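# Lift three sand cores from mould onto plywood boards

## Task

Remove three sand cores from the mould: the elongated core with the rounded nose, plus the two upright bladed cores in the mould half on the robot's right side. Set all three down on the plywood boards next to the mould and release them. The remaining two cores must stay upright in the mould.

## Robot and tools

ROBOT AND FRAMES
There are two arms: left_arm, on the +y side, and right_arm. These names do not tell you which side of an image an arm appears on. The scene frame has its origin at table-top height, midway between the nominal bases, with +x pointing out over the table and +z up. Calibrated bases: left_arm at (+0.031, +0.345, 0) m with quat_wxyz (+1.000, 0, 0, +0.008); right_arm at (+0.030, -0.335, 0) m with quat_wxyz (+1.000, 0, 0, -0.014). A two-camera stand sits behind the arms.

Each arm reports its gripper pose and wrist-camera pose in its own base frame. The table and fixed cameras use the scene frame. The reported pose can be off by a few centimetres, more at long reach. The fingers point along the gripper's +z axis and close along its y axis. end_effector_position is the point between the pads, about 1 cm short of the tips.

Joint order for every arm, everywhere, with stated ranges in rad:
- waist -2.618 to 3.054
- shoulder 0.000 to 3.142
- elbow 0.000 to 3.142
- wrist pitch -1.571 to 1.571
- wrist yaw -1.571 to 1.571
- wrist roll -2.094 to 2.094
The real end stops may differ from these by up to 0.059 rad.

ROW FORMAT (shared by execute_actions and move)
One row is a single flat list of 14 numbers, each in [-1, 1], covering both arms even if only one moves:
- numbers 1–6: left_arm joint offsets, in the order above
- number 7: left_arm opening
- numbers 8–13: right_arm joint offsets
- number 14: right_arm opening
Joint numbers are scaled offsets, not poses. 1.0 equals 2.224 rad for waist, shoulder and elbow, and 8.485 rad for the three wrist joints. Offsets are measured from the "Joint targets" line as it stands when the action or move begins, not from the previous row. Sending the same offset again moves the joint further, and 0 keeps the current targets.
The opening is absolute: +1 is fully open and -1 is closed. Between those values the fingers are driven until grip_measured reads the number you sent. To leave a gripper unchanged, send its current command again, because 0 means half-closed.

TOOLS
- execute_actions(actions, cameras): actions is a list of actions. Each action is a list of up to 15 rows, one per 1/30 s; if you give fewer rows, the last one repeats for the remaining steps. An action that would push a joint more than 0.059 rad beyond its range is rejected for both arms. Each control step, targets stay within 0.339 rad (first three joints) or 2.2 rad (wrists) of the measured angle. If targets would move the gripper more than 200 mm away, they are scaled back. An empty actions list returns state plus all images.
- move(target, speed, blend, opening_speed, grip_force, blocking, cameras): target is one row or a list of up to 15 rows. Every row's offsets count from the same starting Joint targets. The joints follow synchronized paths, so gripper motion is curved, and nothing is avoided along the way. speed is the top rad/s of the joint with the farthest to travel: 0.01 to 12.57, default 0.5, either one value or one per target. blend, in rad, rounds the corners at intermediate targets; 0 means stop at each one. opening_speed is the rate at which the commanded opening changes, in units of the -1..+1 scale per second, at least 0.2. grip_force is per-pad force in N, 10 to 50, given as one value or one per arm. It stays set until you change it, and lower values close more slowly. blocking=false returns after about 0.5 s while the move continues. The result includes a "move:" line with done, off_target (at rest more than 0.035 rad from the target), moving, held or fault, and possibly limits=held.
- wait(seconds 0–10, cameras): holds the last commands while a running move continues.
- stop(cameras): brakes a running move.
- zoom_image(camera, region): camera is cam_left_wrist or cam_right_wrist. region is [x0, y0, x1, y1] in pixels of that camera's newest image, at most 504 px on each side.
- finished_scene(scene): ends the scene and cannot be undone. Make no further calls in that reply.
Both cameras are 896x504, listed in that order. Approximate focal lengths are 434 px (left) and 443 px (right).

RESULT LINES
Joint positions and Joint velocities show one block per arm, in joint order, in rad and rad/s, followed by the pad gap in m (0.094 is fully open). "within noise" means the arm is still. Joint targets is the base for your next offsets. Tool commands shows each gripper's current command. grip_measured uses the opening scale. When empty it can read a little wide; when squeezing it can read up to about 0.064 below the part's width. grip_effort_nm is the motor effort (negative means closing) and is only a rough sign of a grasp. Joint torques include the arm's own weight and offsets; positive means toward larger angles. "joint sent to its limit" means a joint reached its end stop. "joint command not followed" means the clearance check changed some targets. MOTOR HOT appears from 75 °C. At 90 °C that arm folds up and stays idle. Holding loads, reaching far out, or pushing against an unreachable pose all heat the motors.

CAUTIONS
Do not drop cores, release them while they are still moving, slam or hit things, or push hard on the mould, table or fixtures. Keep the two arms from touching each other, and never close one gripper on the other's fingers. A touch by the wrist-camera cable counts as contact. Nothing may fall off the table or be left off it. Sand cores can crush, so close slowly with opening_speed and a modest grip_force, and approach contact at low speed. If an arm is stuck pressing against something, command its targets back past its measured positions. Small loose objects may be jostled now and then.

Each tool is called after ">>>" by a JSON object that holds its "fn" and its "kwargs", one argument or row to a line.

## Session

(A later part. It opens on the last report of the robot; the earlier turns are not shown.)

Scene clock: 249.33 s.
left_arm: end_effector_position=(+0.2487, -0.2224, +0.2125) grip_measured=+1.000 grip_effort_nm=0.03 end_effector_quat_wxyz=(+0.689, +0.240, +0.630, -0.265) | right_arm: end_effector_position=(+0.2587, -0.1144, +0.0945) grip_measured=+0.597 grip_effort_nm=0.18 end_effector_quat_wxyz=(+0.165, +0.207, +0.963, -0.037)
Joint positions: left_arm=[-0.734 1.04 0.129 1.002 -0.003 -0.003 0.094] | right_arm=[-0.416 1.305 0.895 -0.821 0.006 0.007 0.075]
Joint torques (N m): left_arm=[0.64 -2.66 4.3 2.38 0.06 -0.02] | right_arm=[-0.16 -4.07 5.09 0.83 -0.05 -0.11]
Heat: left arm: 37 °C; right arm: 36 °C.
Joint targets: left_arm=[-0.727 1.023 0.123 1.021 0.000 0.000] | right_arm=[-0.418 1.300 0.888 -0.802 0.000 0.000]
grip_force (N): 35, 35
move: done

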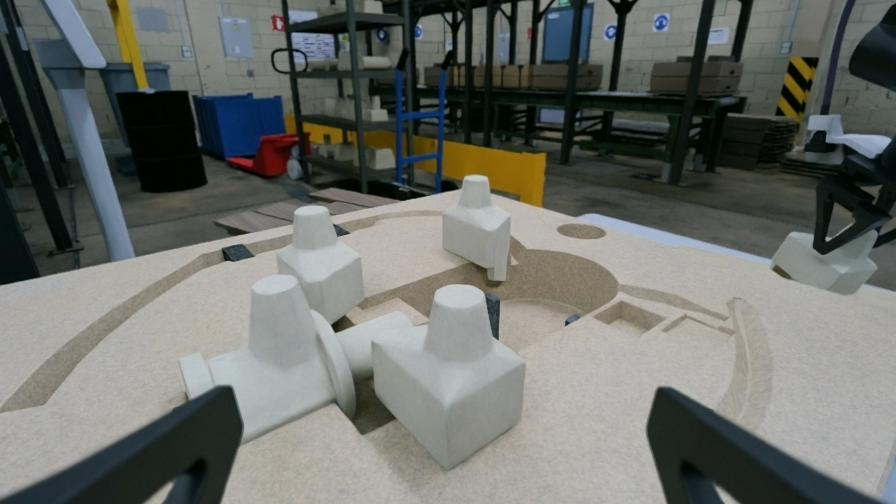

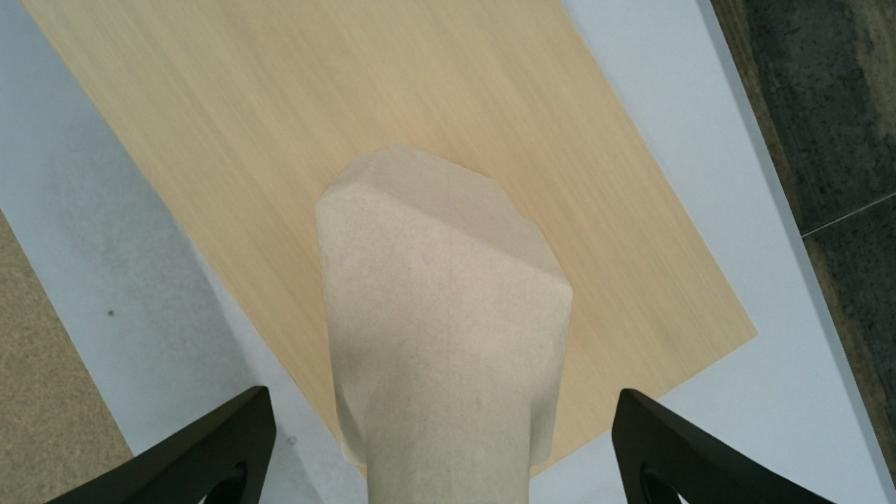

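>>> {"fn": "move", "kwargs": {
  "target": [0,0,0,0,0,0,1,0,-0.0323,0.1628,-0.0493,0,0,0.6],
  "speed": 0.3,
  "cameras": ["all"]
}}

>>> {"fn": "zoom_image", "kwargs": {
  "camera": "cam_left_wrist",
  "region": [720, 160, 896, 340]
}}

Scene clock: 259.40 s.
left_arm: end_effector_position=(+0.2487, -0.2224, +0.2125) grip_measured=+1.000 grip_effort_nm=0.03 end_effector_quat_wxyz=(+0.689, +0.240, +0.630, -0.265) | right_arm: end_effector_position=(+0.2432, -0.1076, +0.1874) grip_measured=+0.597 grip_effort_nm=0.18 end_effector_quat_wxyz=(+0.166, +0.207, +0.963, -0.037)
Joint positions: left_arm=[-0.734 1.04 0.129 1.002 -0.003 -0.003 0.094] | right_arm=[-0.416 1.245 1.224 -1.206 0.006 0.007 0.075]
Joint torques (N m): left_arm=[0.64 -2.61 4.34 2.39 0.05 -0.04] | right_arm=[-0.14 -4.48 7.64 0.53 -0.05 -0.11]
Heat: left arm: 38 °C; right arm: 36 °C.
Joint targets: left_arm=[-0.727 1.023 0.123 1.021 0.000 0.000] | right_arm=[-0.418 1.228 1.250 -1.221 0.000 0.000]
grip_force (N): 35, 35
move: done

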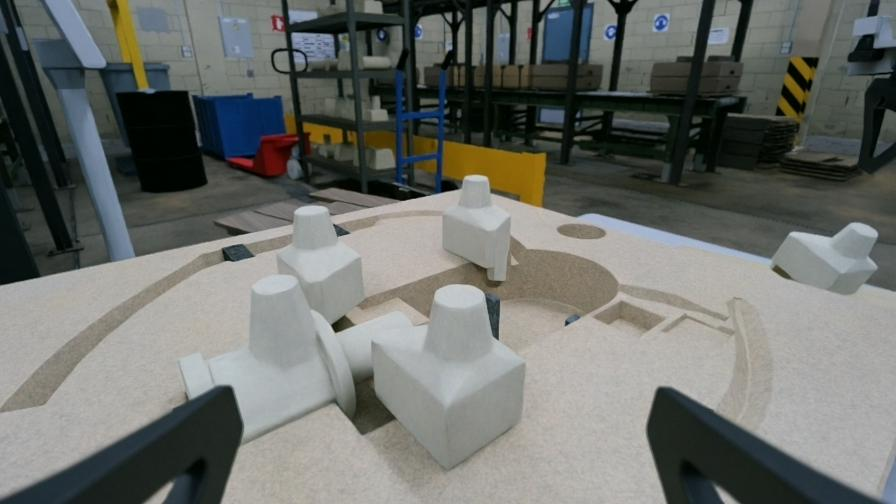

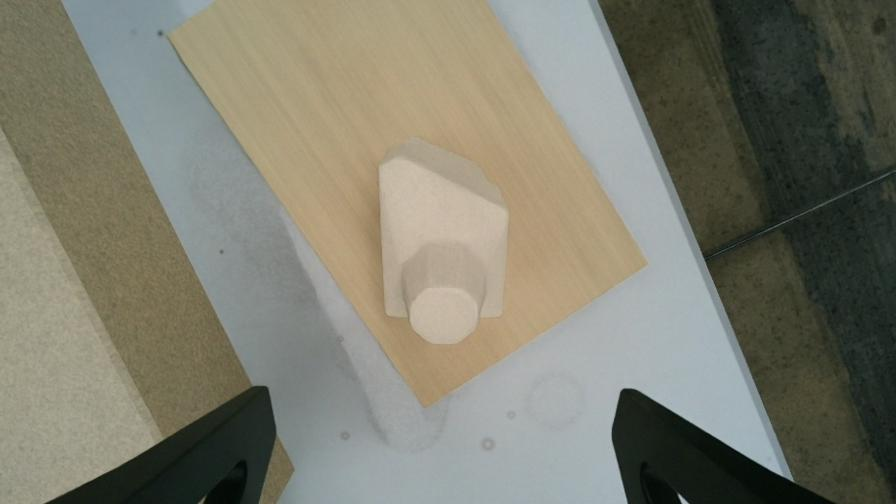

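Scaled by 2.800.

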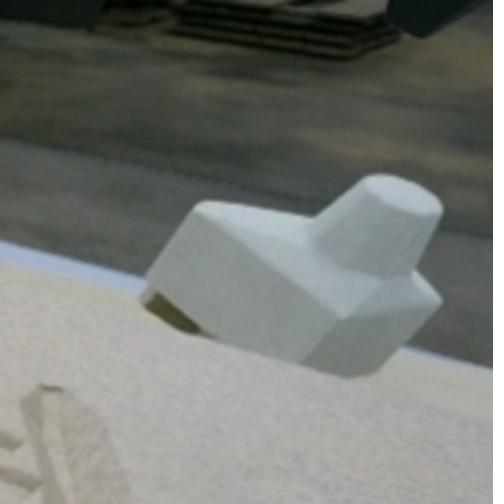

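>>> {"fn": "move", "kwargs": {
  "target": [
    [0.3719,0.318,0.916,-0.303,0,0,1,0.3498,0.2262,0.4092,-0.0128,0,0,1],
    [0.2558,0.567,1.0,-0.2939,0.0932,0.1586,1,0.3498,0.2262,0.4092,-0.0128,0,0,1]
  ],
  "speed": 0.9,
  "blend": [0.1,0],
  "cameras": ["all"]
}}

Scene clock: 298.70 s.
left_arm: end_effector_position=(+0.4350, -0.1932, +0.1954) grip_measured=+1.000 grip_effort_nm=0.02 end_effector_quat_wxyz=(+0.261, +0.648, +0.663, -0.270) | right_arm: end_effector_position=(+0.3885, +0.1452, +0.3361) grip_measured=+0.997 grip_effort_nm=0.18 end_effector_quat_wxyz=(+0.323, -0.164, +0.930, +0.058)
Joint positions: left_arm=[-0.156 2.268 2.324 -1.481 0.758 1.332 0.094] | right_arm=[0.357 1.72 2.132 -1.315 0.003 0.007 0.094]
Joint torques (N m): left_arm=[-0.08 -9.61 6.35 0.8 0.86 0.09] | right_arm=[0.29 -5.53 7.15 0.96 -0.04 -0.12]
Heat: left arm: 39 °C; right arm: 37 °C.
Joint targets: left_arm=[-0.158 2.284 2.347 -1.473 0.791 1.346] | right_arm=[0.360 1.731 2.160 -1.329 0.000 0.000]
grip_force (N): 35, 35
move: done

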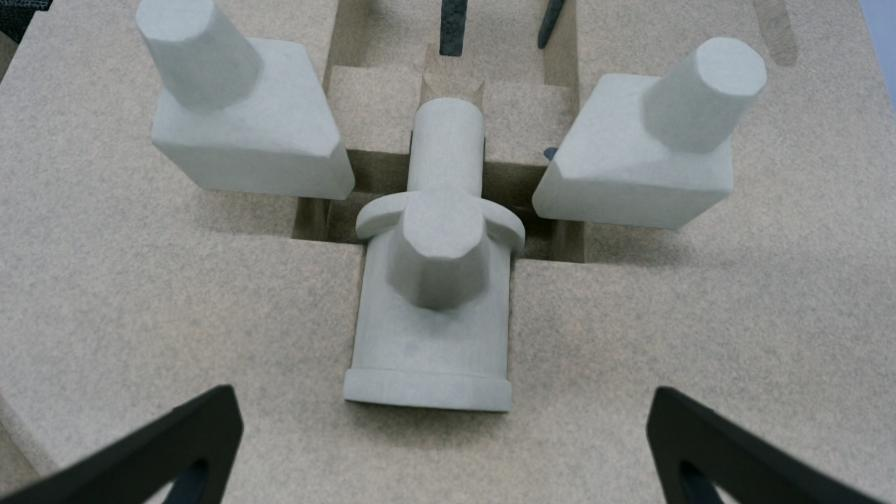

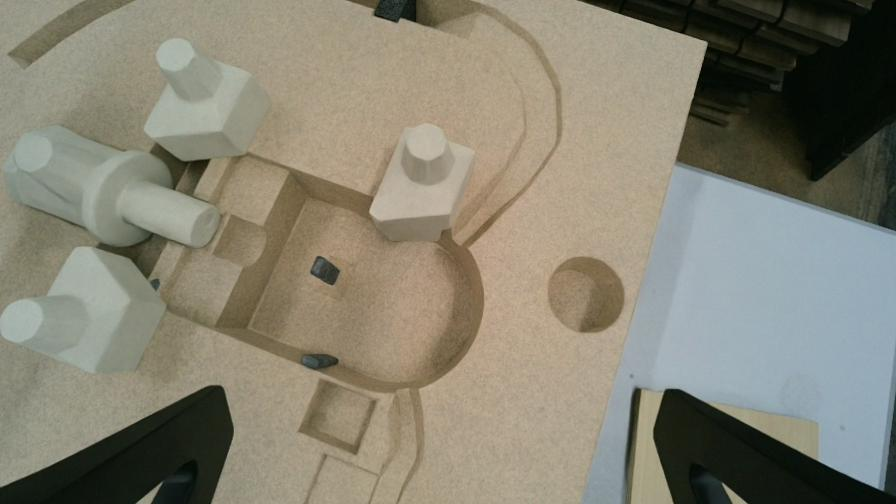

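>>> {"fn": "move", "kwargs": {
  "target": [-0.0585,-0.0175,-0.1165,0.0384,-0.0054,-0.019,1,0.0076,0.104,-0.1291,0.0611,0,0,1],
  "speed": 0.5,
  "cameras": ["all"]
}}

Scene clock: 318.57 s.
left_arm: end_effector_position=(+0.4363, -0.2519, +0.1389) grip_measured=+1.000 grip_effort_nm=0.02 end_effector_quat_wxyz=(+0.254, +0.653, +0.660, -0.270) | right_arm: end_effector_position=(+0.4858, +0.1893, +0.2040) grip_measured=+0.997 grip_effort_nm=0.18 end_effector_quat_wxyz=(+0.316, -0.171, +0.931, +0.059)
Joint positions: left_arm=[-0.285 2.268 2.095 -1.158 0.73 1.185 0.094] | right_arm=[0.371 1.958 1.876 -0.834 0.003 0.007 0.094]
Joint torques (N m): left_arm=[-0.17 -12.71 4.29 0.98 0.64 -0.06] | right_arm=[0.51 -8.99 5.75 1.29 -0.04 -0.11]
Heat: left arm: 38 °C; right arm: 37 °C.
Joint targets: left_arm=[-0.288 2.245 2.088 -1.147 0.745 1.185] | right_arm=[0.377 1.963 1.873 -0.811 0.000 0.000]
grip_force (N): 35, 35
move: done

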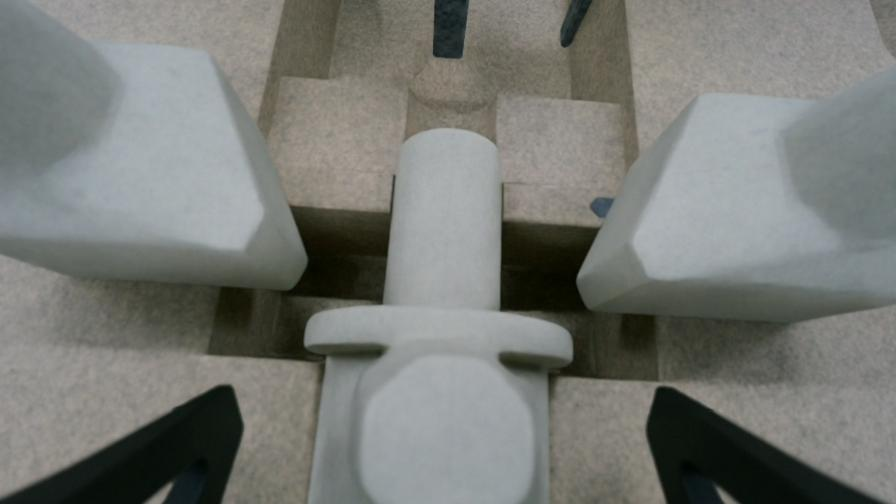

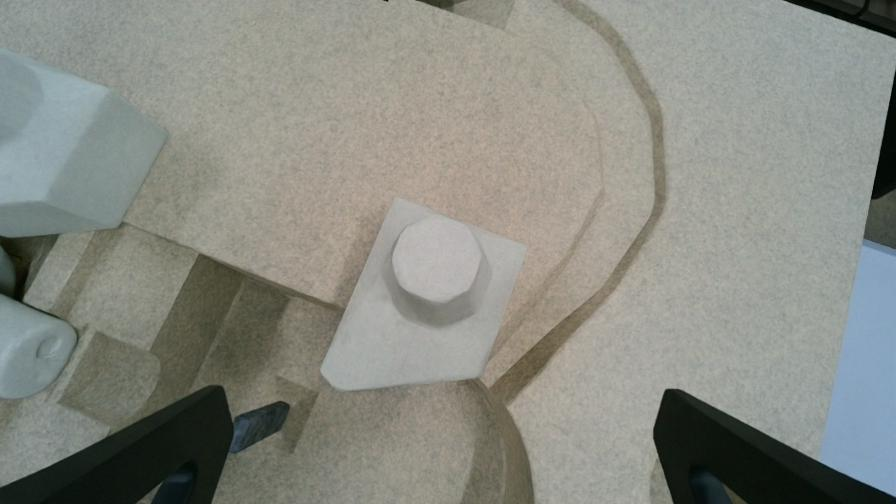

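>>> {"fn": "move", "kwargs": {
  "target": [0.0054,-0.0112,0,0,0,0,1,0,0.0778,0.0171,0.016,0,0,1],
  "speed": 0.4,
  "cameras": ["all"]
}}

Scene clock: 327.63 s.
left_arm: end_effector_position=(+0.4365, -0.2518, +0.1388) grip_measured=+1.000 grip_effort_nm=0.02 end_effector_quat_wxyz=(+0.254, +0.653, +0.660, -0.270) | right_arm: end_effector_position=(+0.5202, +0.2026, +0.1352) grip_measured=+0.997 grip_effort_nm=0.18 end_effector_quat_wxyz=(+0.300, -0.172, +0.937, +0.056)
Joint positions: left_arm=[-0.285 2.268 2.095 -1.158 0.729 1.185 0.094] | right_arm=[0.371 2.132 1.88 -0.699 0.003 0.007 0.094]
Joint torques (N m): left_arm=[0.68 -14.72 4.29 0.97 0.65 -0.06] | right_arm=[0.53 -10.33 8.5 1.25 -0.03 -0.11]
Heat: left arm: 38 °C; right arm: 37 °C.
Joint targets: left_arm=[-0.276 2.220 2.088 -1.147 0.745 1.184] | right_arm=[0.377 2.136 1.911 -0.675 0.000 0.000]
grip_force (N): 35, 35
move: off_target (left_arm); left_arm: the shoulder is farthest, 0.048 rad from its target

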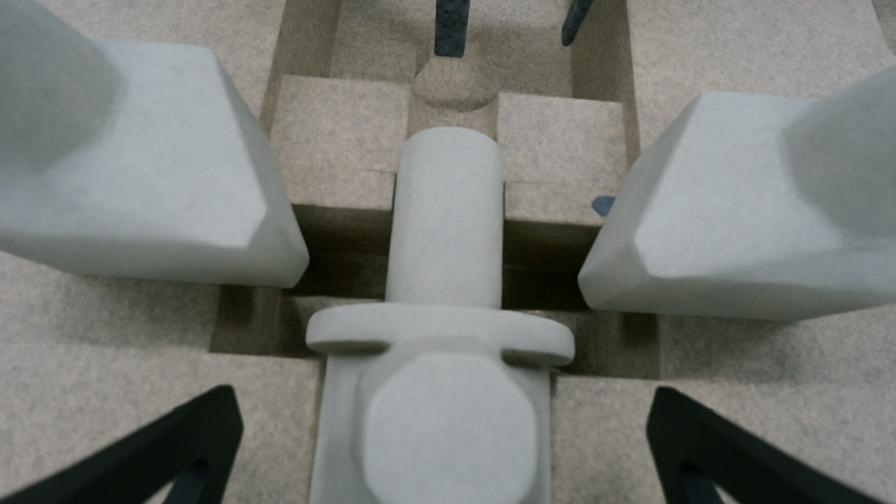

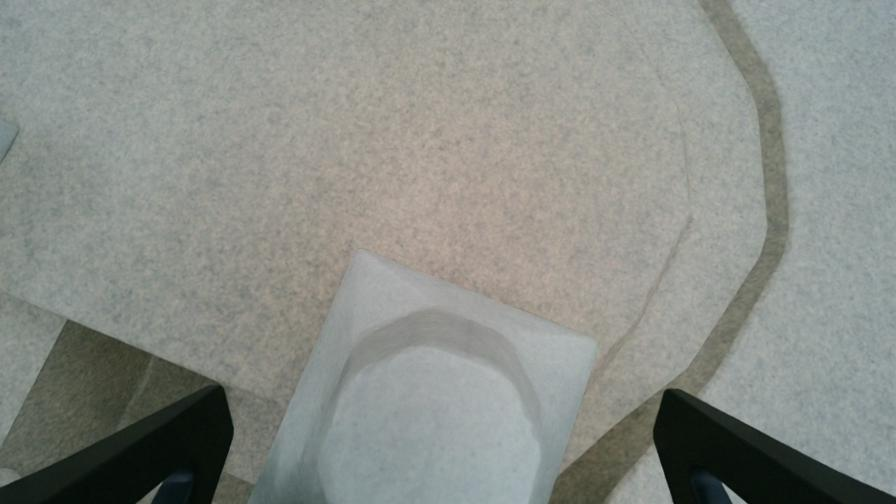

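>>> {"fn": "move", "kwargs": {
  "target": [0.0045,-0.0112,0,0,0,0,1,0.003,0,0.015,0,0,0,1],
  "speed": 0.2,
  "cameras": ["all"]
}}

Scene clock: 335.33 s.
left_arm: end_effector_position=(+0.4386, -0.2471, +0.1510) grip_measured=+1.000 grip_effort_nm=0.02 end_effector_quat_wxyz=(+0.266, +0.652, +0.659, -0.263) | right_arm: end_effector_position=(+0.5258, +0.2080, +0.1488) grip_measured=+0.997 grip_effort_nm=0.18 end_effector_quat_wxyz=(+0.316, -0.173, +0.931, +0.060)
Joint positions: left_arm=[-0.274 2.242 2.095 -1.157 0.728 1.185 0.094] | right_arm=[0.376 2.132 1.913 -0.696 0.003 0.007 0.094]
Joint torques (N m): left_arm=[0.73 -14.52 4.31 1.03 0.64 -0.06] | right_arm=[0.65 -10.39 8.54 1.27 -0.04 -0.11]
Heat: left arm: 41 °C; right arm: 38 °C.
Joint targets: left_arm=[-0.266 2.195 2.088 -1.147 0.745 1.185] | right_arm=[0.383 2.136 1.945 -0.675 0.000 0.000]
grip_force (N): 35, 35
move: off_target (left_arm); left_arm: the shoulder is farthest, 0.047 rad from its target

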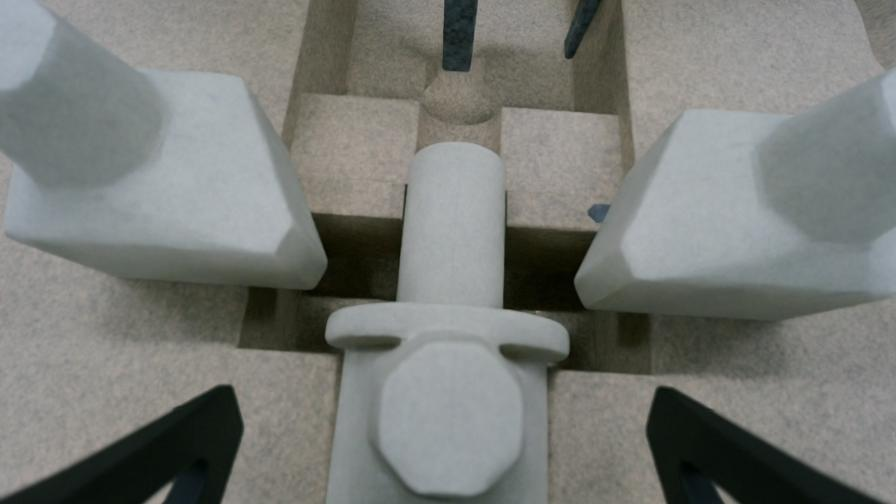

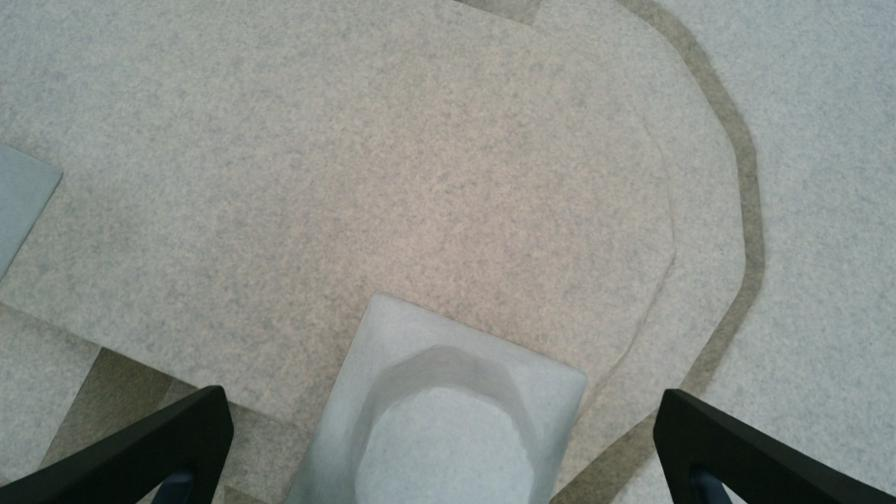

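>>> {"fn": "move", "kwargs": {
  "target": [0,0,0,0,0,0,-0.6,0,0,0,0,0,0,-0.6],
  "opening_speed": 1.0,
  "cameras": ["all"]
}}

Scene clock: 341.47 s.
left_arm: end_effector_position=(+0.4377, -0.2463, +0.1507) grip_measured=-0.264 grip_effort_nm=-0.72 end_effector_quat_wxyz=(+0.264, +0.651, +0.660, -0.264) | right_arm: end_effector_position=(+0.5290, +0.2092, +0.1555) grip_measured=-0.214 grip_effort_nm=-0.69 end_effector_quat_wxyz=(+0.325, -0.171, +0.928, +0.061)
Joint positions: left_arm=[-0.273 2.242 2.095 -1.163 0.729 1.184 0.035] | right_arm=[0.377 2.132 1.929 -0.694 0.006 0.011 0.037]
Joint torques (N m): left_arm=[0.44 -14.48 4.25 1.07 0.64 -0.05] | right_arm=[0.54 -10.39 7.3 1.26 -0.07 -0.15]
Heat: left arm: 40 °C; right arm: 38 °C.
Joint targets: left_arm=[-0.266 2.195 2.088 -1.147 0.745 1.185] | right_arm=[0.383 2.136 1.945 -0.675 0.000 0.000]
grip_force (N): 35, 35
move: off_target (left_arm); left_arm: the shoulder is farthest, 0.047 rad from its target

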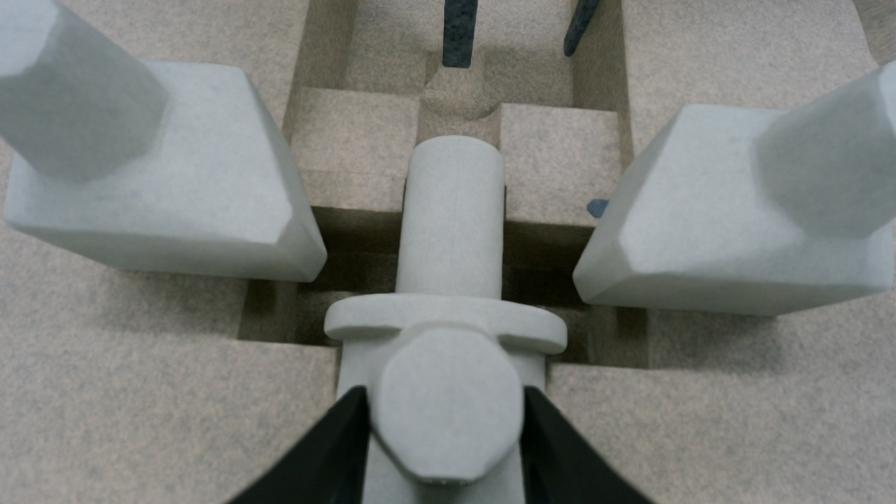

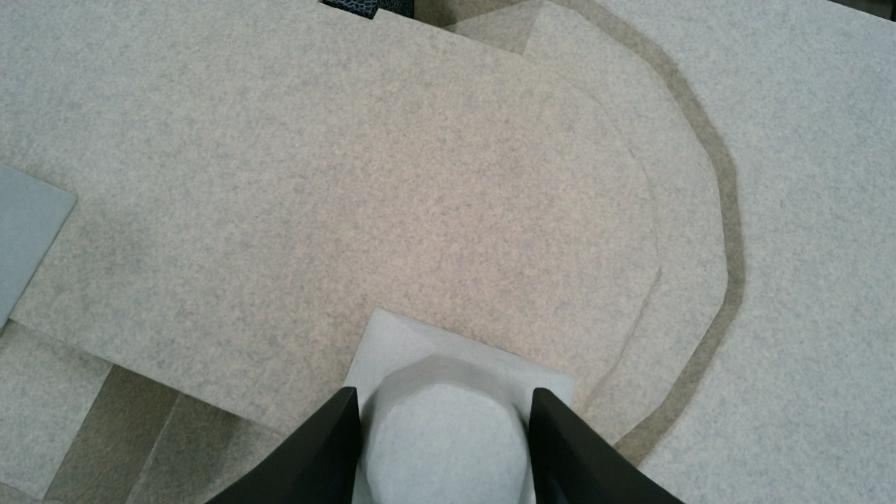

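>>> {"fn": "move", "kwargs": {
  "target": [
    [0,0.0175,0.1084,-0.0212,0,0,-0.6,0,0.002,0.0715,-0.0174,0,0,-0.6],
    [0,0.0319,0.1614,-0.0316,0,0,-0.6,0,0.0198,0.155,-0.0336,0,0,-0.6]
  ],
  "speed": 0.2,
  "blend": [0.03,0],
  "cameras": ["all"]
}}

Scene clock: 355.80 s.
left_arm: end_effector_position=(+0.4339, -0.2329, +0.2044) grip_measured=-0.265 grip_effort_nm=-0.72 end_effector_quat_wxyz=(+0.250, +0.656, +0.674, -0.229) | right_arm: end_effector_position=(+0.5219, +0.2066, +0.2113) grip_measured=-0.222 grip_effort_nm=-0.72 end_effector_quat_wxyz=(+0.311, -0.174, +0.932, +0.058)
Joint positions: left_arm=[-0.272 2.271 2.398 -1.437 0.649 1.184 0.035] | right_arm=[0.377 2.176 2.242 -0.992 0.006 0.007 0.037]
Joint torques (N m): left_arm=[0.5 -11.19 8.83 1.14 1.5 -0.05] | right_arm=[0.53 -10.47 9.58 1.32 -0.06 -0.12]
Heat: left arm: 39 °C; right arm: 38 °C.
Joint targets: left_arm=[-0.266 2.266 2.447 -1.415 0.745 1.185] | right_arm=[0.383 2.180 2.290 -0.960 0.000 0.000]
grip_force (N): 35, 35
move: off_target (left_arm, right_arm); left_arm: the wrist yaw is farthest, 0.096 rad from its target; right_arm: the elbow is farthest, 0.048 rad from its target

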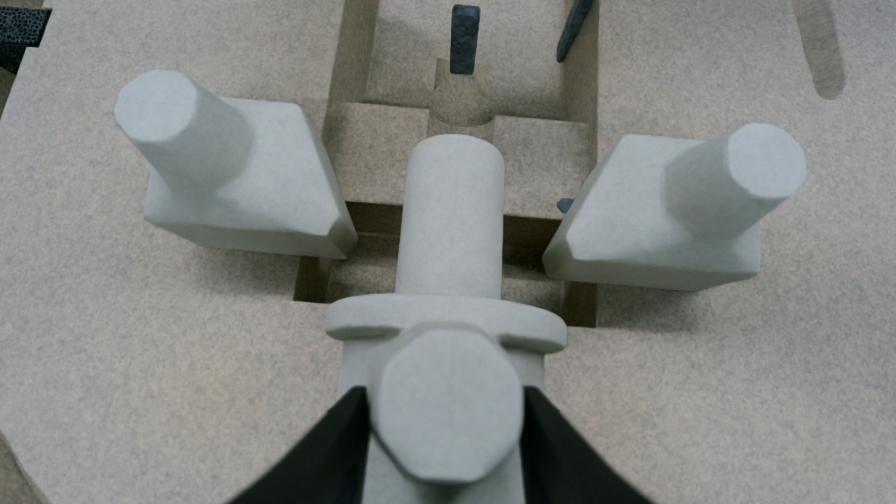

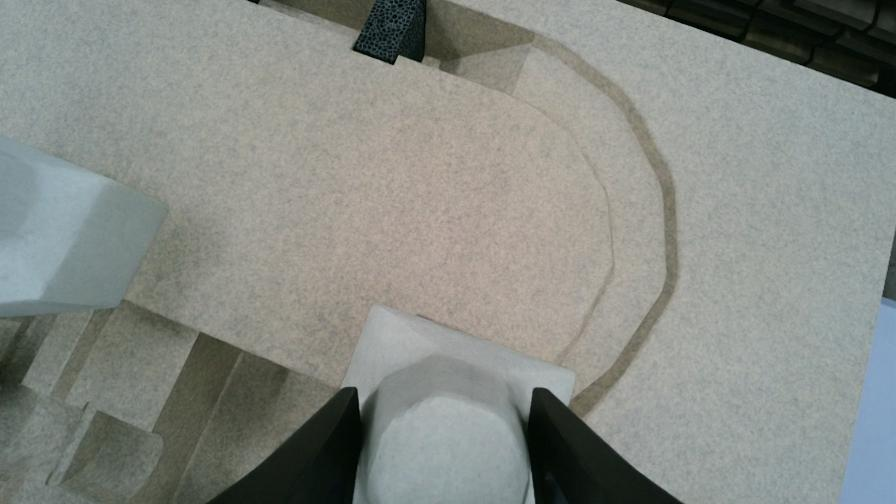

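>>> {"fn": "move", "kwargs": {
  "target": [
    [0.103,-0.1767,-0.273,0.0336,0.0018,-0.0183,-0.6,0,-0.0809,-0.0854,0.0153,0,0,-0.6],
    [0.2995,-0.5243,-0.6237,0.0854,-0.0878,-0.1397,-0.6,-0.3134,-0.2842,-0.371,0.023,0,0,-0.6]
  ],
  "speed": 0.5,
  "blend": [0.1,0],
  "cameras": ["all"]
}}

Scene clock: 386.10 s.
left_arm: end_effector_position=(+0.2909, +0.1210, +0.1942) grip_measured=-0.265 grip_effort_nm=-0.72 end_effector_quat_wxyz=(+0.317, -0.182, +0.929, +0.061) | right_arm: end_effector_position=(+0.3997, -0.1297, +0.2024) grip_measured=-0.222 grip_effort_nm=-0.72 end_effector_quat_wxyz=(+0.294, +0.153, +0.942, -0.048)
Joint positions: left_arm=[0.395 1.15 1.042 -0.806 0.007 0.006 0.035] | right_arm=[-0.314 1.597 1.46 -0.829 0.004 0.006 0.037]
Joint torques (N m): left_arm=[0.49 -6.53 6.87 2.88 -0.03 -0.1] | right_arm=[0.05 -10.51 6.26 1.61 -0.04 -0.11]
Heat: left arm: 40 °C; right arm: 39 °C.
Joint targets: left_arm=[0.400 1.100 1.060 -0.690 0.000 -0.001] | right_arm=[-0.314 1.548 1.464 -0.765 0.000 0.000]
grip_force (N): 35, 35
move: off_target (left_arm, right_arm); left_arm: the wrist pitch is farthest, 0.116 rad from its target; right_arm: the wrist pitch is farthest, 0.065 rad from its target

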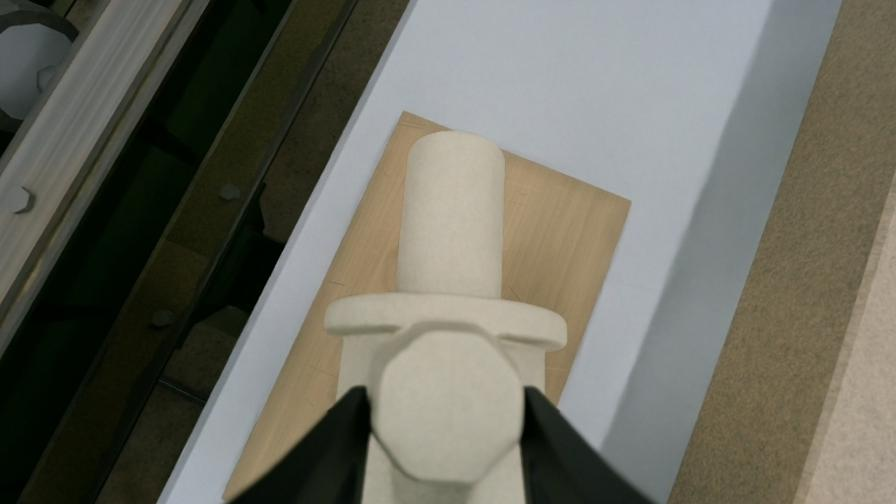

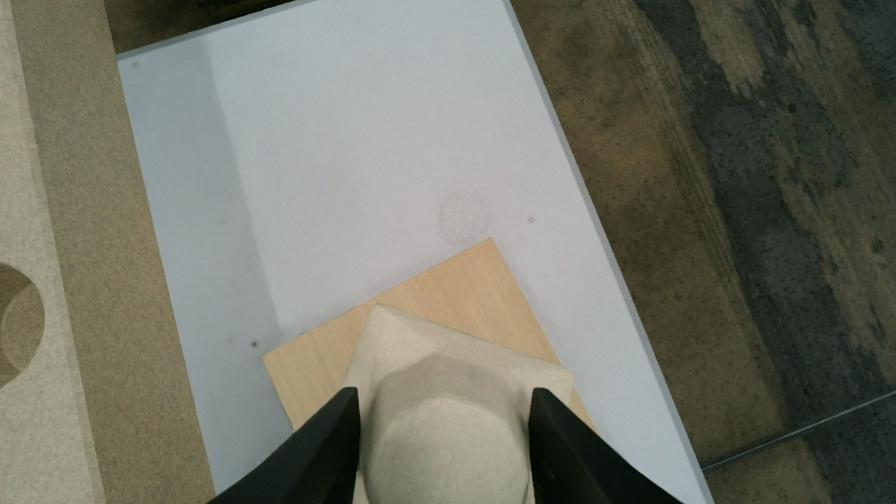

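>>> {"fn": "move", "kwargs": {
  "target": [0,0,-0.1151,0.0433,0,0,-0.6,0,-0.0148,-0.1511,0.0461,0,0,-0.6],
  "speed": 0.3,
  "cameras": ["all"]
}}

Scene clock: 400.97 s.
left_arm: end_effector_position=(+0.3070, +0.1278, +0.1437) grip_measured=-0.265 grip_effort_nm=-0.72 end_effector_quat_wxyz=(+0.358, -0.179, +0.914, +0.069) | right_arm: end_effector_position=(+0.4023, -0.1306, +0.1362) grip_measured=-0.222 grip_effort_nm=-0.73 end_effector_quat_wxyz=(+0.328, +0.151, +0.931, -0.053)
Joint positions: left_arm=[0.395 1.15 0.783 -0.457 0.007 0.005 0.035] | right_arm=[-0.314 1.566 1.122 -0.448 0.004 0.006 0.037]
Joint torques (N m): left_arm=[0.49 -6.63 7.16 3.21 -0.06 -0.13] | right_arm=[0.05 -10.47 6.52 1.78 -0.04 -0.11]
Heat: left arm: 42 °C; right arm: 39 °C.
Joint targets: left_arm=[0.400 1.100 0.803 -0.323 0.000 -0.001] | right_arm=[-0.314 1.515 1.128 -0.374 0.000 0.000]
grip_force (N): 35, 35
move: off_target (left_arm, right_arm); left_arm: the wrist pitch is farthest, 0.134 rad from its target; right_arm: the wrist pitch is farthest, 0.074 rad from its target

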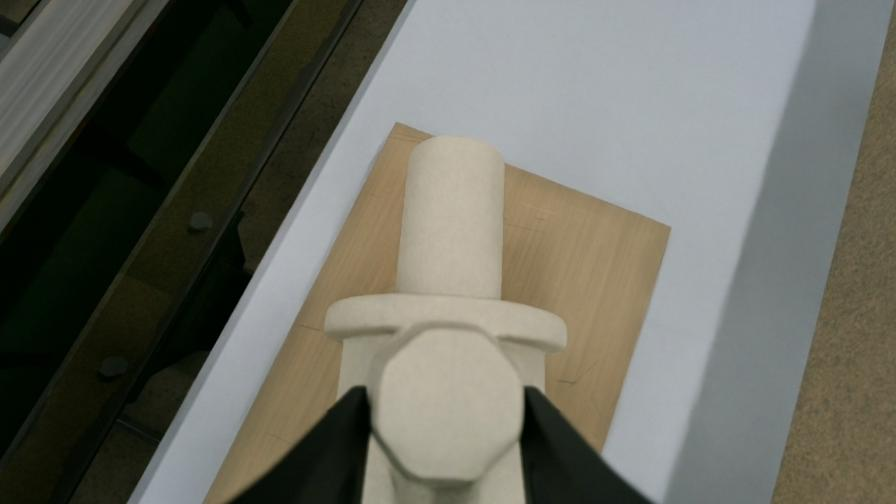

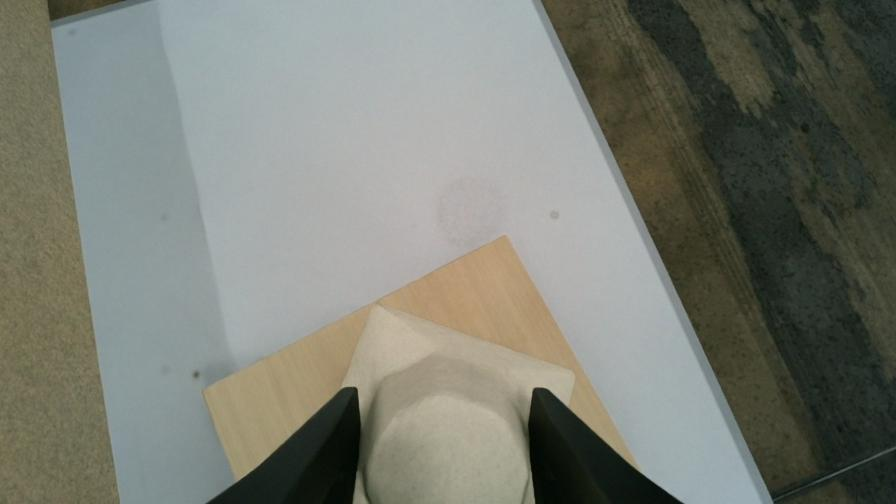

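>>> {"fn": "move", "kwargs": {
  "target": [0,0.001,-0.0189,0.005,0,0,-0.6,0,0.0018,-0.0189,0.005,0,0,-0.6],
  "speed": 0.1
}}

>>> {"fn": "move", "kwargs": {
  "target": [0,0.001,-0.0189,0.005,0,0,-0.6,0,0.0018,-0.0189,0.005,0,0,-0.6],
  "speed": 0.1,
  "cameras": ["all"]
}}

Scene clock: 405.67 s.
left_arm: end_effector_position=(+0.3056, +0.1272, +0.1335) grip_measured=-0.265 grip_effort_nm=-0.72 end_effector_quat_wxyz=(+0.358, -0.179, +0.914, +0.069) | right_arm: end_effector_position=(+0.4005, -0.1300, +0.1265) grip_measured=-0.222 grip_effort_nm=-0.73 end_effector_quat_wxyz=(+0.329, +0.151, +0.931, -0.053)
Joint positions: left_arm=[0.395 1.15 0.742 -0.416 0.007 0.005 0.035] | right_arm=[-0.314 1.566 1.081 -0.406 0.004 0.006 0.037]
Joint torques (N m): left_arm=[0.47 -6.49 7.12 3.2 -0.06 -0.13] | right_arm=[0.06 -10.13 6.35 1.78 -0.04 -0.11]
Heat: left arm: 43 °C; right arm: 40 °C.
Joint targets: left_arm=[0.400 1.102 0.762 -0.281 0.000 -0.001] | right_arm=[-0.314 1.519 1.086 -0.331 0.000 0.000]
grip_force (N): 35, 35
move: off_target (left_arm, right_arm); left_arm: the wrist pitch is farthest, 0.135 rad from its target; right_arm: the wrist pitch is farthest, 0.074 rad from its target

Scene clock: 406.73 s.
left_arm: end_effector_position=(+0.3038, +0.1264, +0.1231) grip_measured=-0.265 grip_effort_nm=-0.72 end_effector_quat_wxyz=(+0.358, -0.179, +0.914, +0.069) | right_arm: end_effector_position=(+0.3979, -0.1291, +0.1163) grip_measured=-0.222 grip_effort_nm=-0.72 end_effector_quat_wxyz=(+0.329, +0.151, +0.931, -0.053)
Joint positions: left_arm=[0.395 1.15 0.7 -0.374 0.007 0.005 0.035] | right_arm=[-0.314 1.566 1.039 -0.364 0.004 0.006 0.037]
Joint torques (N m): left_arm=[0.46 -6.3 7.15 3.21 -0.05 -0.11] | right_arm=[0.05 -9.72 6.28 1.78 -0.04 -0.11]
Heat: left arm: 43 °C; right arm: 40 °C.
Joint targets: left_arm=[0.400 1.105 0.719 -0.238 0.000 -0.001] | right_arm=[-0.314 1.523 1.044 -0.289 0.000 0.000]
grip_force (N): 35, 35
move: off_target (left_arm, right_arm); left_arm: the wrist pitch is farthest, 0.135 rad from its target; right_arm: the wrist pitch is farthest, 0.075 rad from its target

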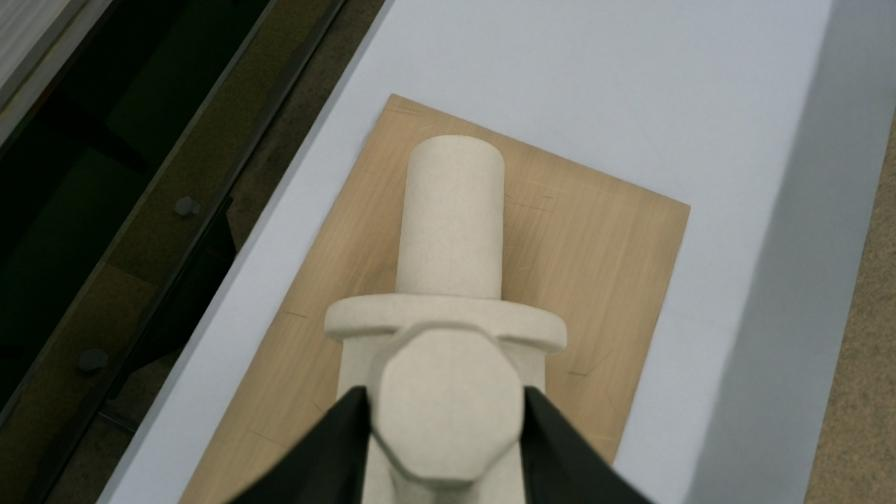

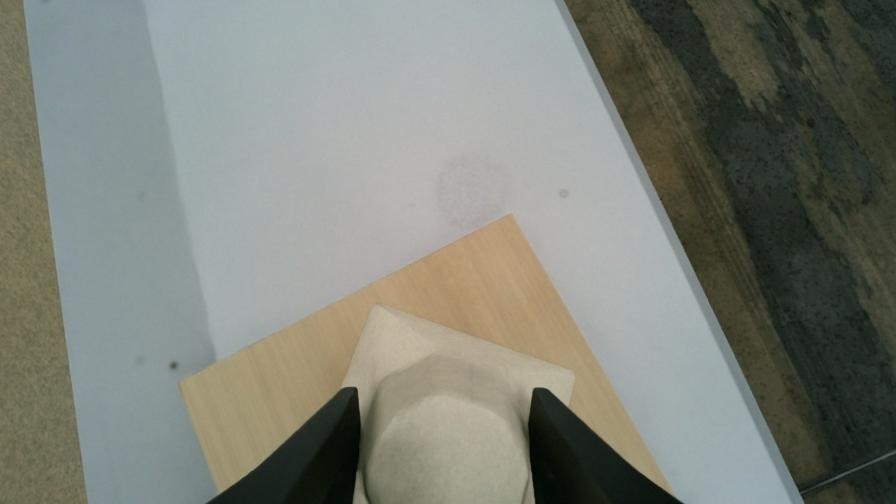

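>>> {"fn": "move", "kwargs": {
  "target": [0,0.001,-0.0189,0.005,0,0,-0.6,0,0.0014,-0.0115,0.003,0,0,-0.6],
  "speed": 0.1
}}

>>> {"fn": "move", "kwargs": {
  "target": [0,0.001,-0.0115,0.003,0,0,-0.6,0,0.001,-0.008,0.002,0,0,-0.6],
  "speed": 0.1
}}

Scene clock: 411.00 s.
left_arm: end_effector_position=(+0.3047, +0.1271, +0.1173) grip_measured=-0.265 grip_effort_nm=-0.72 end_effector_quat_wxyz=(+0.366, -0.180, +0.910, +0.071) | right_arm: end_effector_position=(+0.3985, -0.1293, +0.1129) grip_measured=-0.223 grip_effort_nm=-0.72 end_effector_quat_wxyz=(+0.335, +0.151, +0.929, -0.054)
Joint positions: left_arm=[0.395 1.149 0.664 -0.321 0.006 0.003 0.035] | right_arm=[-0.314 1.566 1.018 -0.33 0.004 0.006 0.037]
Joint torques (N m): left_arm=[0.39 -6.09 6.43 3.12 -0.05 -0.1] | right_arm=[0.05 -9.44 6 1.73 -0.04 -0.11]
Heat: left arm: 45 °C; right arm: 41 °C.
Joint targets: left_arm=[0.400 1.107 0.677 -0.196 0.000 -0.001] | right_arm=[-0.314 1.526 1.018 -0.263 0.000 0.000]
grip_force (N): 35, 35
move: off_target (left_arm, right_arm); left_arm: the wrist pitch is farthest, 0.125 rad from its target; right_arm: the wrist pitch is farthest, 0.067 rad from its target

Scene clock: 411.83 s.
left_arm: end_effector_position=(+0.3077, +0.1283, +0.1170) grip_measured=-0.265 grip_effort_nm=-0.72 end_effector_quat_wxyz=(+0.377, -0.179, +0.906, +0.073) | right_arm: end_effector_position=(+0.4000, -0.1298, +0.1117) grip_measured=-0.224 grip_effort_nm=-0.72 end_effector_quat_wxyz=(+0.341, +0.151, +0.926, -0.055)
Joint positions: left_arm=[0.395 1.149 0.645 -0.277 0.006 0.002 0.035] | right_arm=[-0.314 1.566 1.003 -0.301 0.004 0.006 0.036]
Joint torques (N m): left_arm=[0.47 -5.91 6.05 2.98 -0.04 -0.09] | right_arm=[0.05 -9.24 5.74 1.66 -0.04 -0.11]
Heat: left arm: 45 °C; right arm: 41 °C.
Joint targets: left_arm=[0.400 1.109 0.652 -0.171 0.000 -0.001] | right_arm=[-0.314 1.528 1.001 -0.247 0.000 0.000]
grip_force (N): 35, 35
move: off_target (left_arm, right_arm); left_arm: the wrist pitch is farthest, 0.106 rad from its target; right_arm: the wrist pitch is farthest, 0.055 rad from its target

>>> {"fn": "move", "kwargs": {
  "target": [0,0,-0.009,-0.002,0,0,-0.6,0,0,-0.009,-0.003,0,0,-0.6],
  "speed": 0.1,
  "cameras": ["all"]
}}

Scene clock: 415.77 s.
left_arm: end_effector_position=(+0.3065, +0.1278, +0.1163) grip_measured=-0.265 grip_effort_nm=-0.72 end_effector_quat_wxyz=(+0.381, -0.180, +0.904, +0.074) | right_arm: end_effector_position=(+0.3991, -0.1295, +0.1111) grip_measured=-0.224 grip_effort_nm=-0.72 end_effector_quat_wxyz=(+0.344, +0.150, +0.925, -0.055)
Joint positions: left_arm=[0.395 1.14 0.631 -0.266 0.006 0.001 0.035] | right_arm=[-0.314 1.561 0.992 -0.29 0.004 0.006 0.036]
Joint torques (N m): left_arm=[0.47 -5.16 5.59 2.66 -0.02 -0.06] | right_arm=[0.06 -8.76 5.11 1.31 -0.04 -0.11]
Heat: left arm: 45 °C; right arm: 41 °C.
Joint targets: left_arm=[0.400 1.109 0.632 -0.187 0.000 -0.001] | right_arm=[-0.314 1.528 0.981 -0.272 0.000 0.000]
grip_force (N): 35, 35
move: off_target (left_arm); left_arm: the wrist pitch is farthest, 0.078 rad from its target

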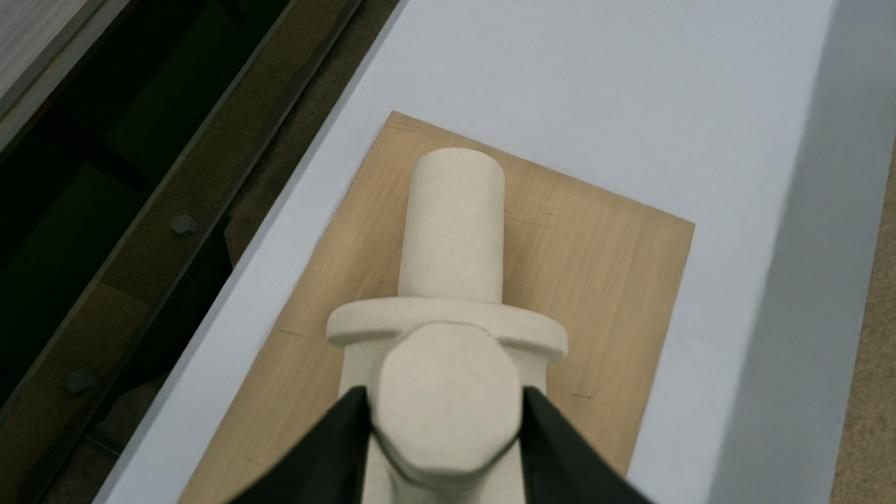

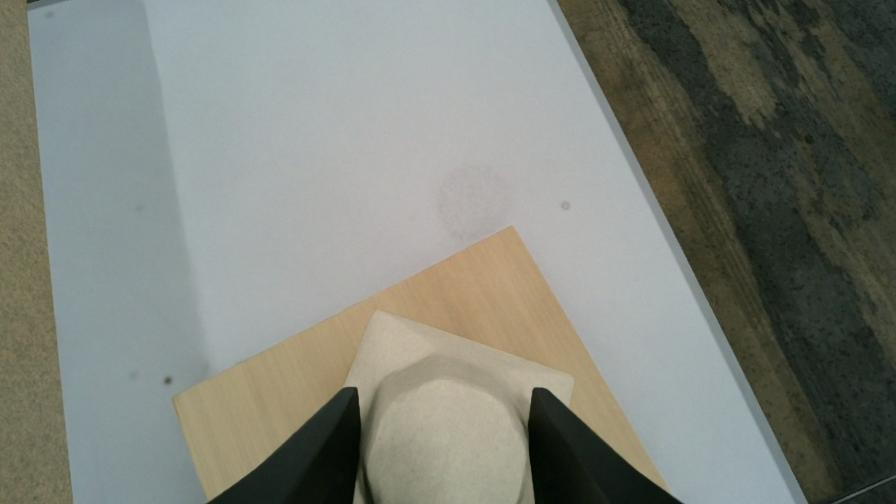

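Continue pressing down a bit more.

>>> {"fn": "move", "kwargs": {
  "target": [0,0,-0.011,-0.004,0,0,-0.6,0,0,-0.011,-0.004,0,0,-0.6],
  "speed": 0.1
}}

>>> {"fn": "move", "kwargs": {
  "target": [0,0,-0.011,-0.004,0,0,-0.6,0,0,-0.011,-0.004,0,0,-0.6],
  "speed": 0.1,
  "cameras": ["all"]
}}

Scene clock: 419.07 s.
left_arm: end_effector_position=(+0.3043, +0.1269, +0.1151) grip_measured=-0.265 grip_effort_nm=-0.72 end_effector_quat_wxyz=(+0.383, -0.181, +0.903, +0.073) | right_arm: end_effector_position=(+0.3970, -0.1288, +0.1106) grip_measured=-0.224 grip_effort_nm=-0.73 end_effector_quat_wxyz=(+0.346, +0.150, +0.925, -0.056)
Joint positions: left_arm=[0.395 1.128 0.617 -0.259 0.006 -0.003 0.035] | right_arm=[-0.314 1.551 0.977 -0.281 0.004 0.006 0.036]
Joint torques (N m): left_arm=[0.49 -4.03 4.75 2.21 -0.03 -0.02] | right_arm=[0.06 -7.86 4.44 0.91 -0.04 -0.11]
Heat: left arm: 45 °C; right arm: 41 °C.
Joint targets: left_arm=[0.400 1.109 0.607 -0.221 0.000 -0.001] | right_arm=[-0.314 1.528 0.956 -0.306 0.000 0.000]
grip_force (N): 35, 35
move: off_target (left_arm); left_arm: the wrist pitch is farthest, 0.038 rad from its target

Scene clock: 419.77 s.
left_arm: end_effector_position=(+0.3022, +0.1261, +0.1139) grip_measured=-0.265 grip_effort_nm=-0.72 end_effector_quat_wxyz=(+0.385, -0.182, +0.902, +0.074) | right_arm: end_effector_position=(+0.3948, -0.1281, +0.1099) grip_measured=-0.224 grip_effort_nm=-0.73 end_effector_quat_wxyz=(+0.347, +0.150, +0.924, -0.056)
Joint positions: left_arm=[0.395 1.116 0.602 -0.252 0.005 -0.005 0.035] | right_arm=[-0.314 1.541 0.962 -0.272 0.004 0.005 0.036]
Joint torques (N m): left_arm=[0.38 -2.95 3.96 1.79 -0.04 -0.01] | right_arm=[0.03 -6.9 3.71 0.55 -0.04 -0.1]
Heat: left arm: 45 °C; right arm: 41 °C.
Joint targets: left_arm=[0.400 1.109 0.583 -0.255 0.000 -0.001] | right_arm=[-0.314 1.528 0.932 -0.340 0.000 0.000]
grip_force (N): 35, 35
move: off_target (right_arm); right_arm: the wrist pitch is farthest, 0.067 rad from its target

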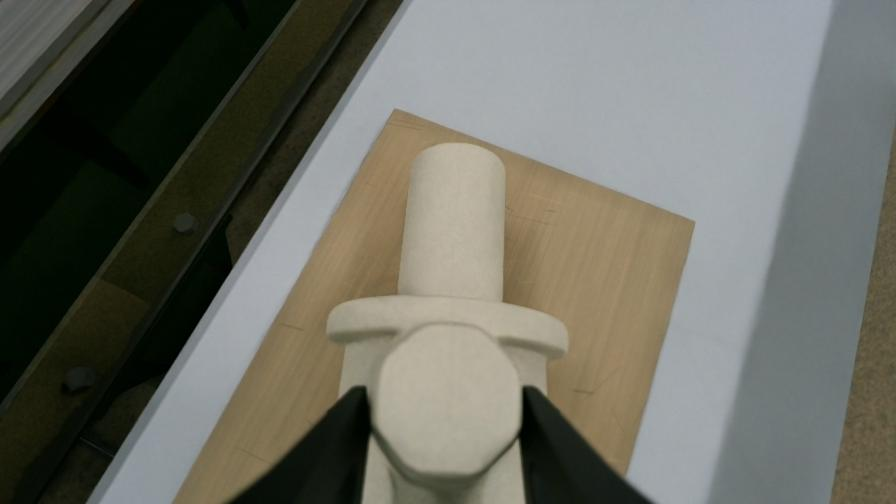

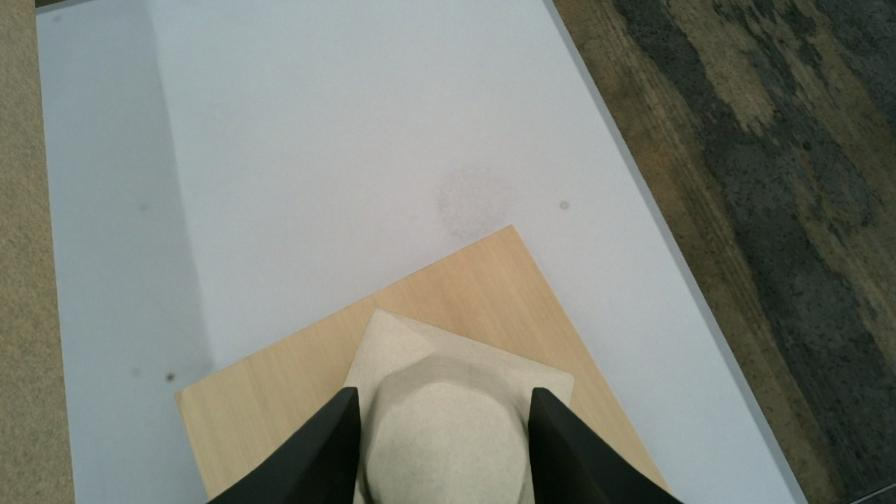

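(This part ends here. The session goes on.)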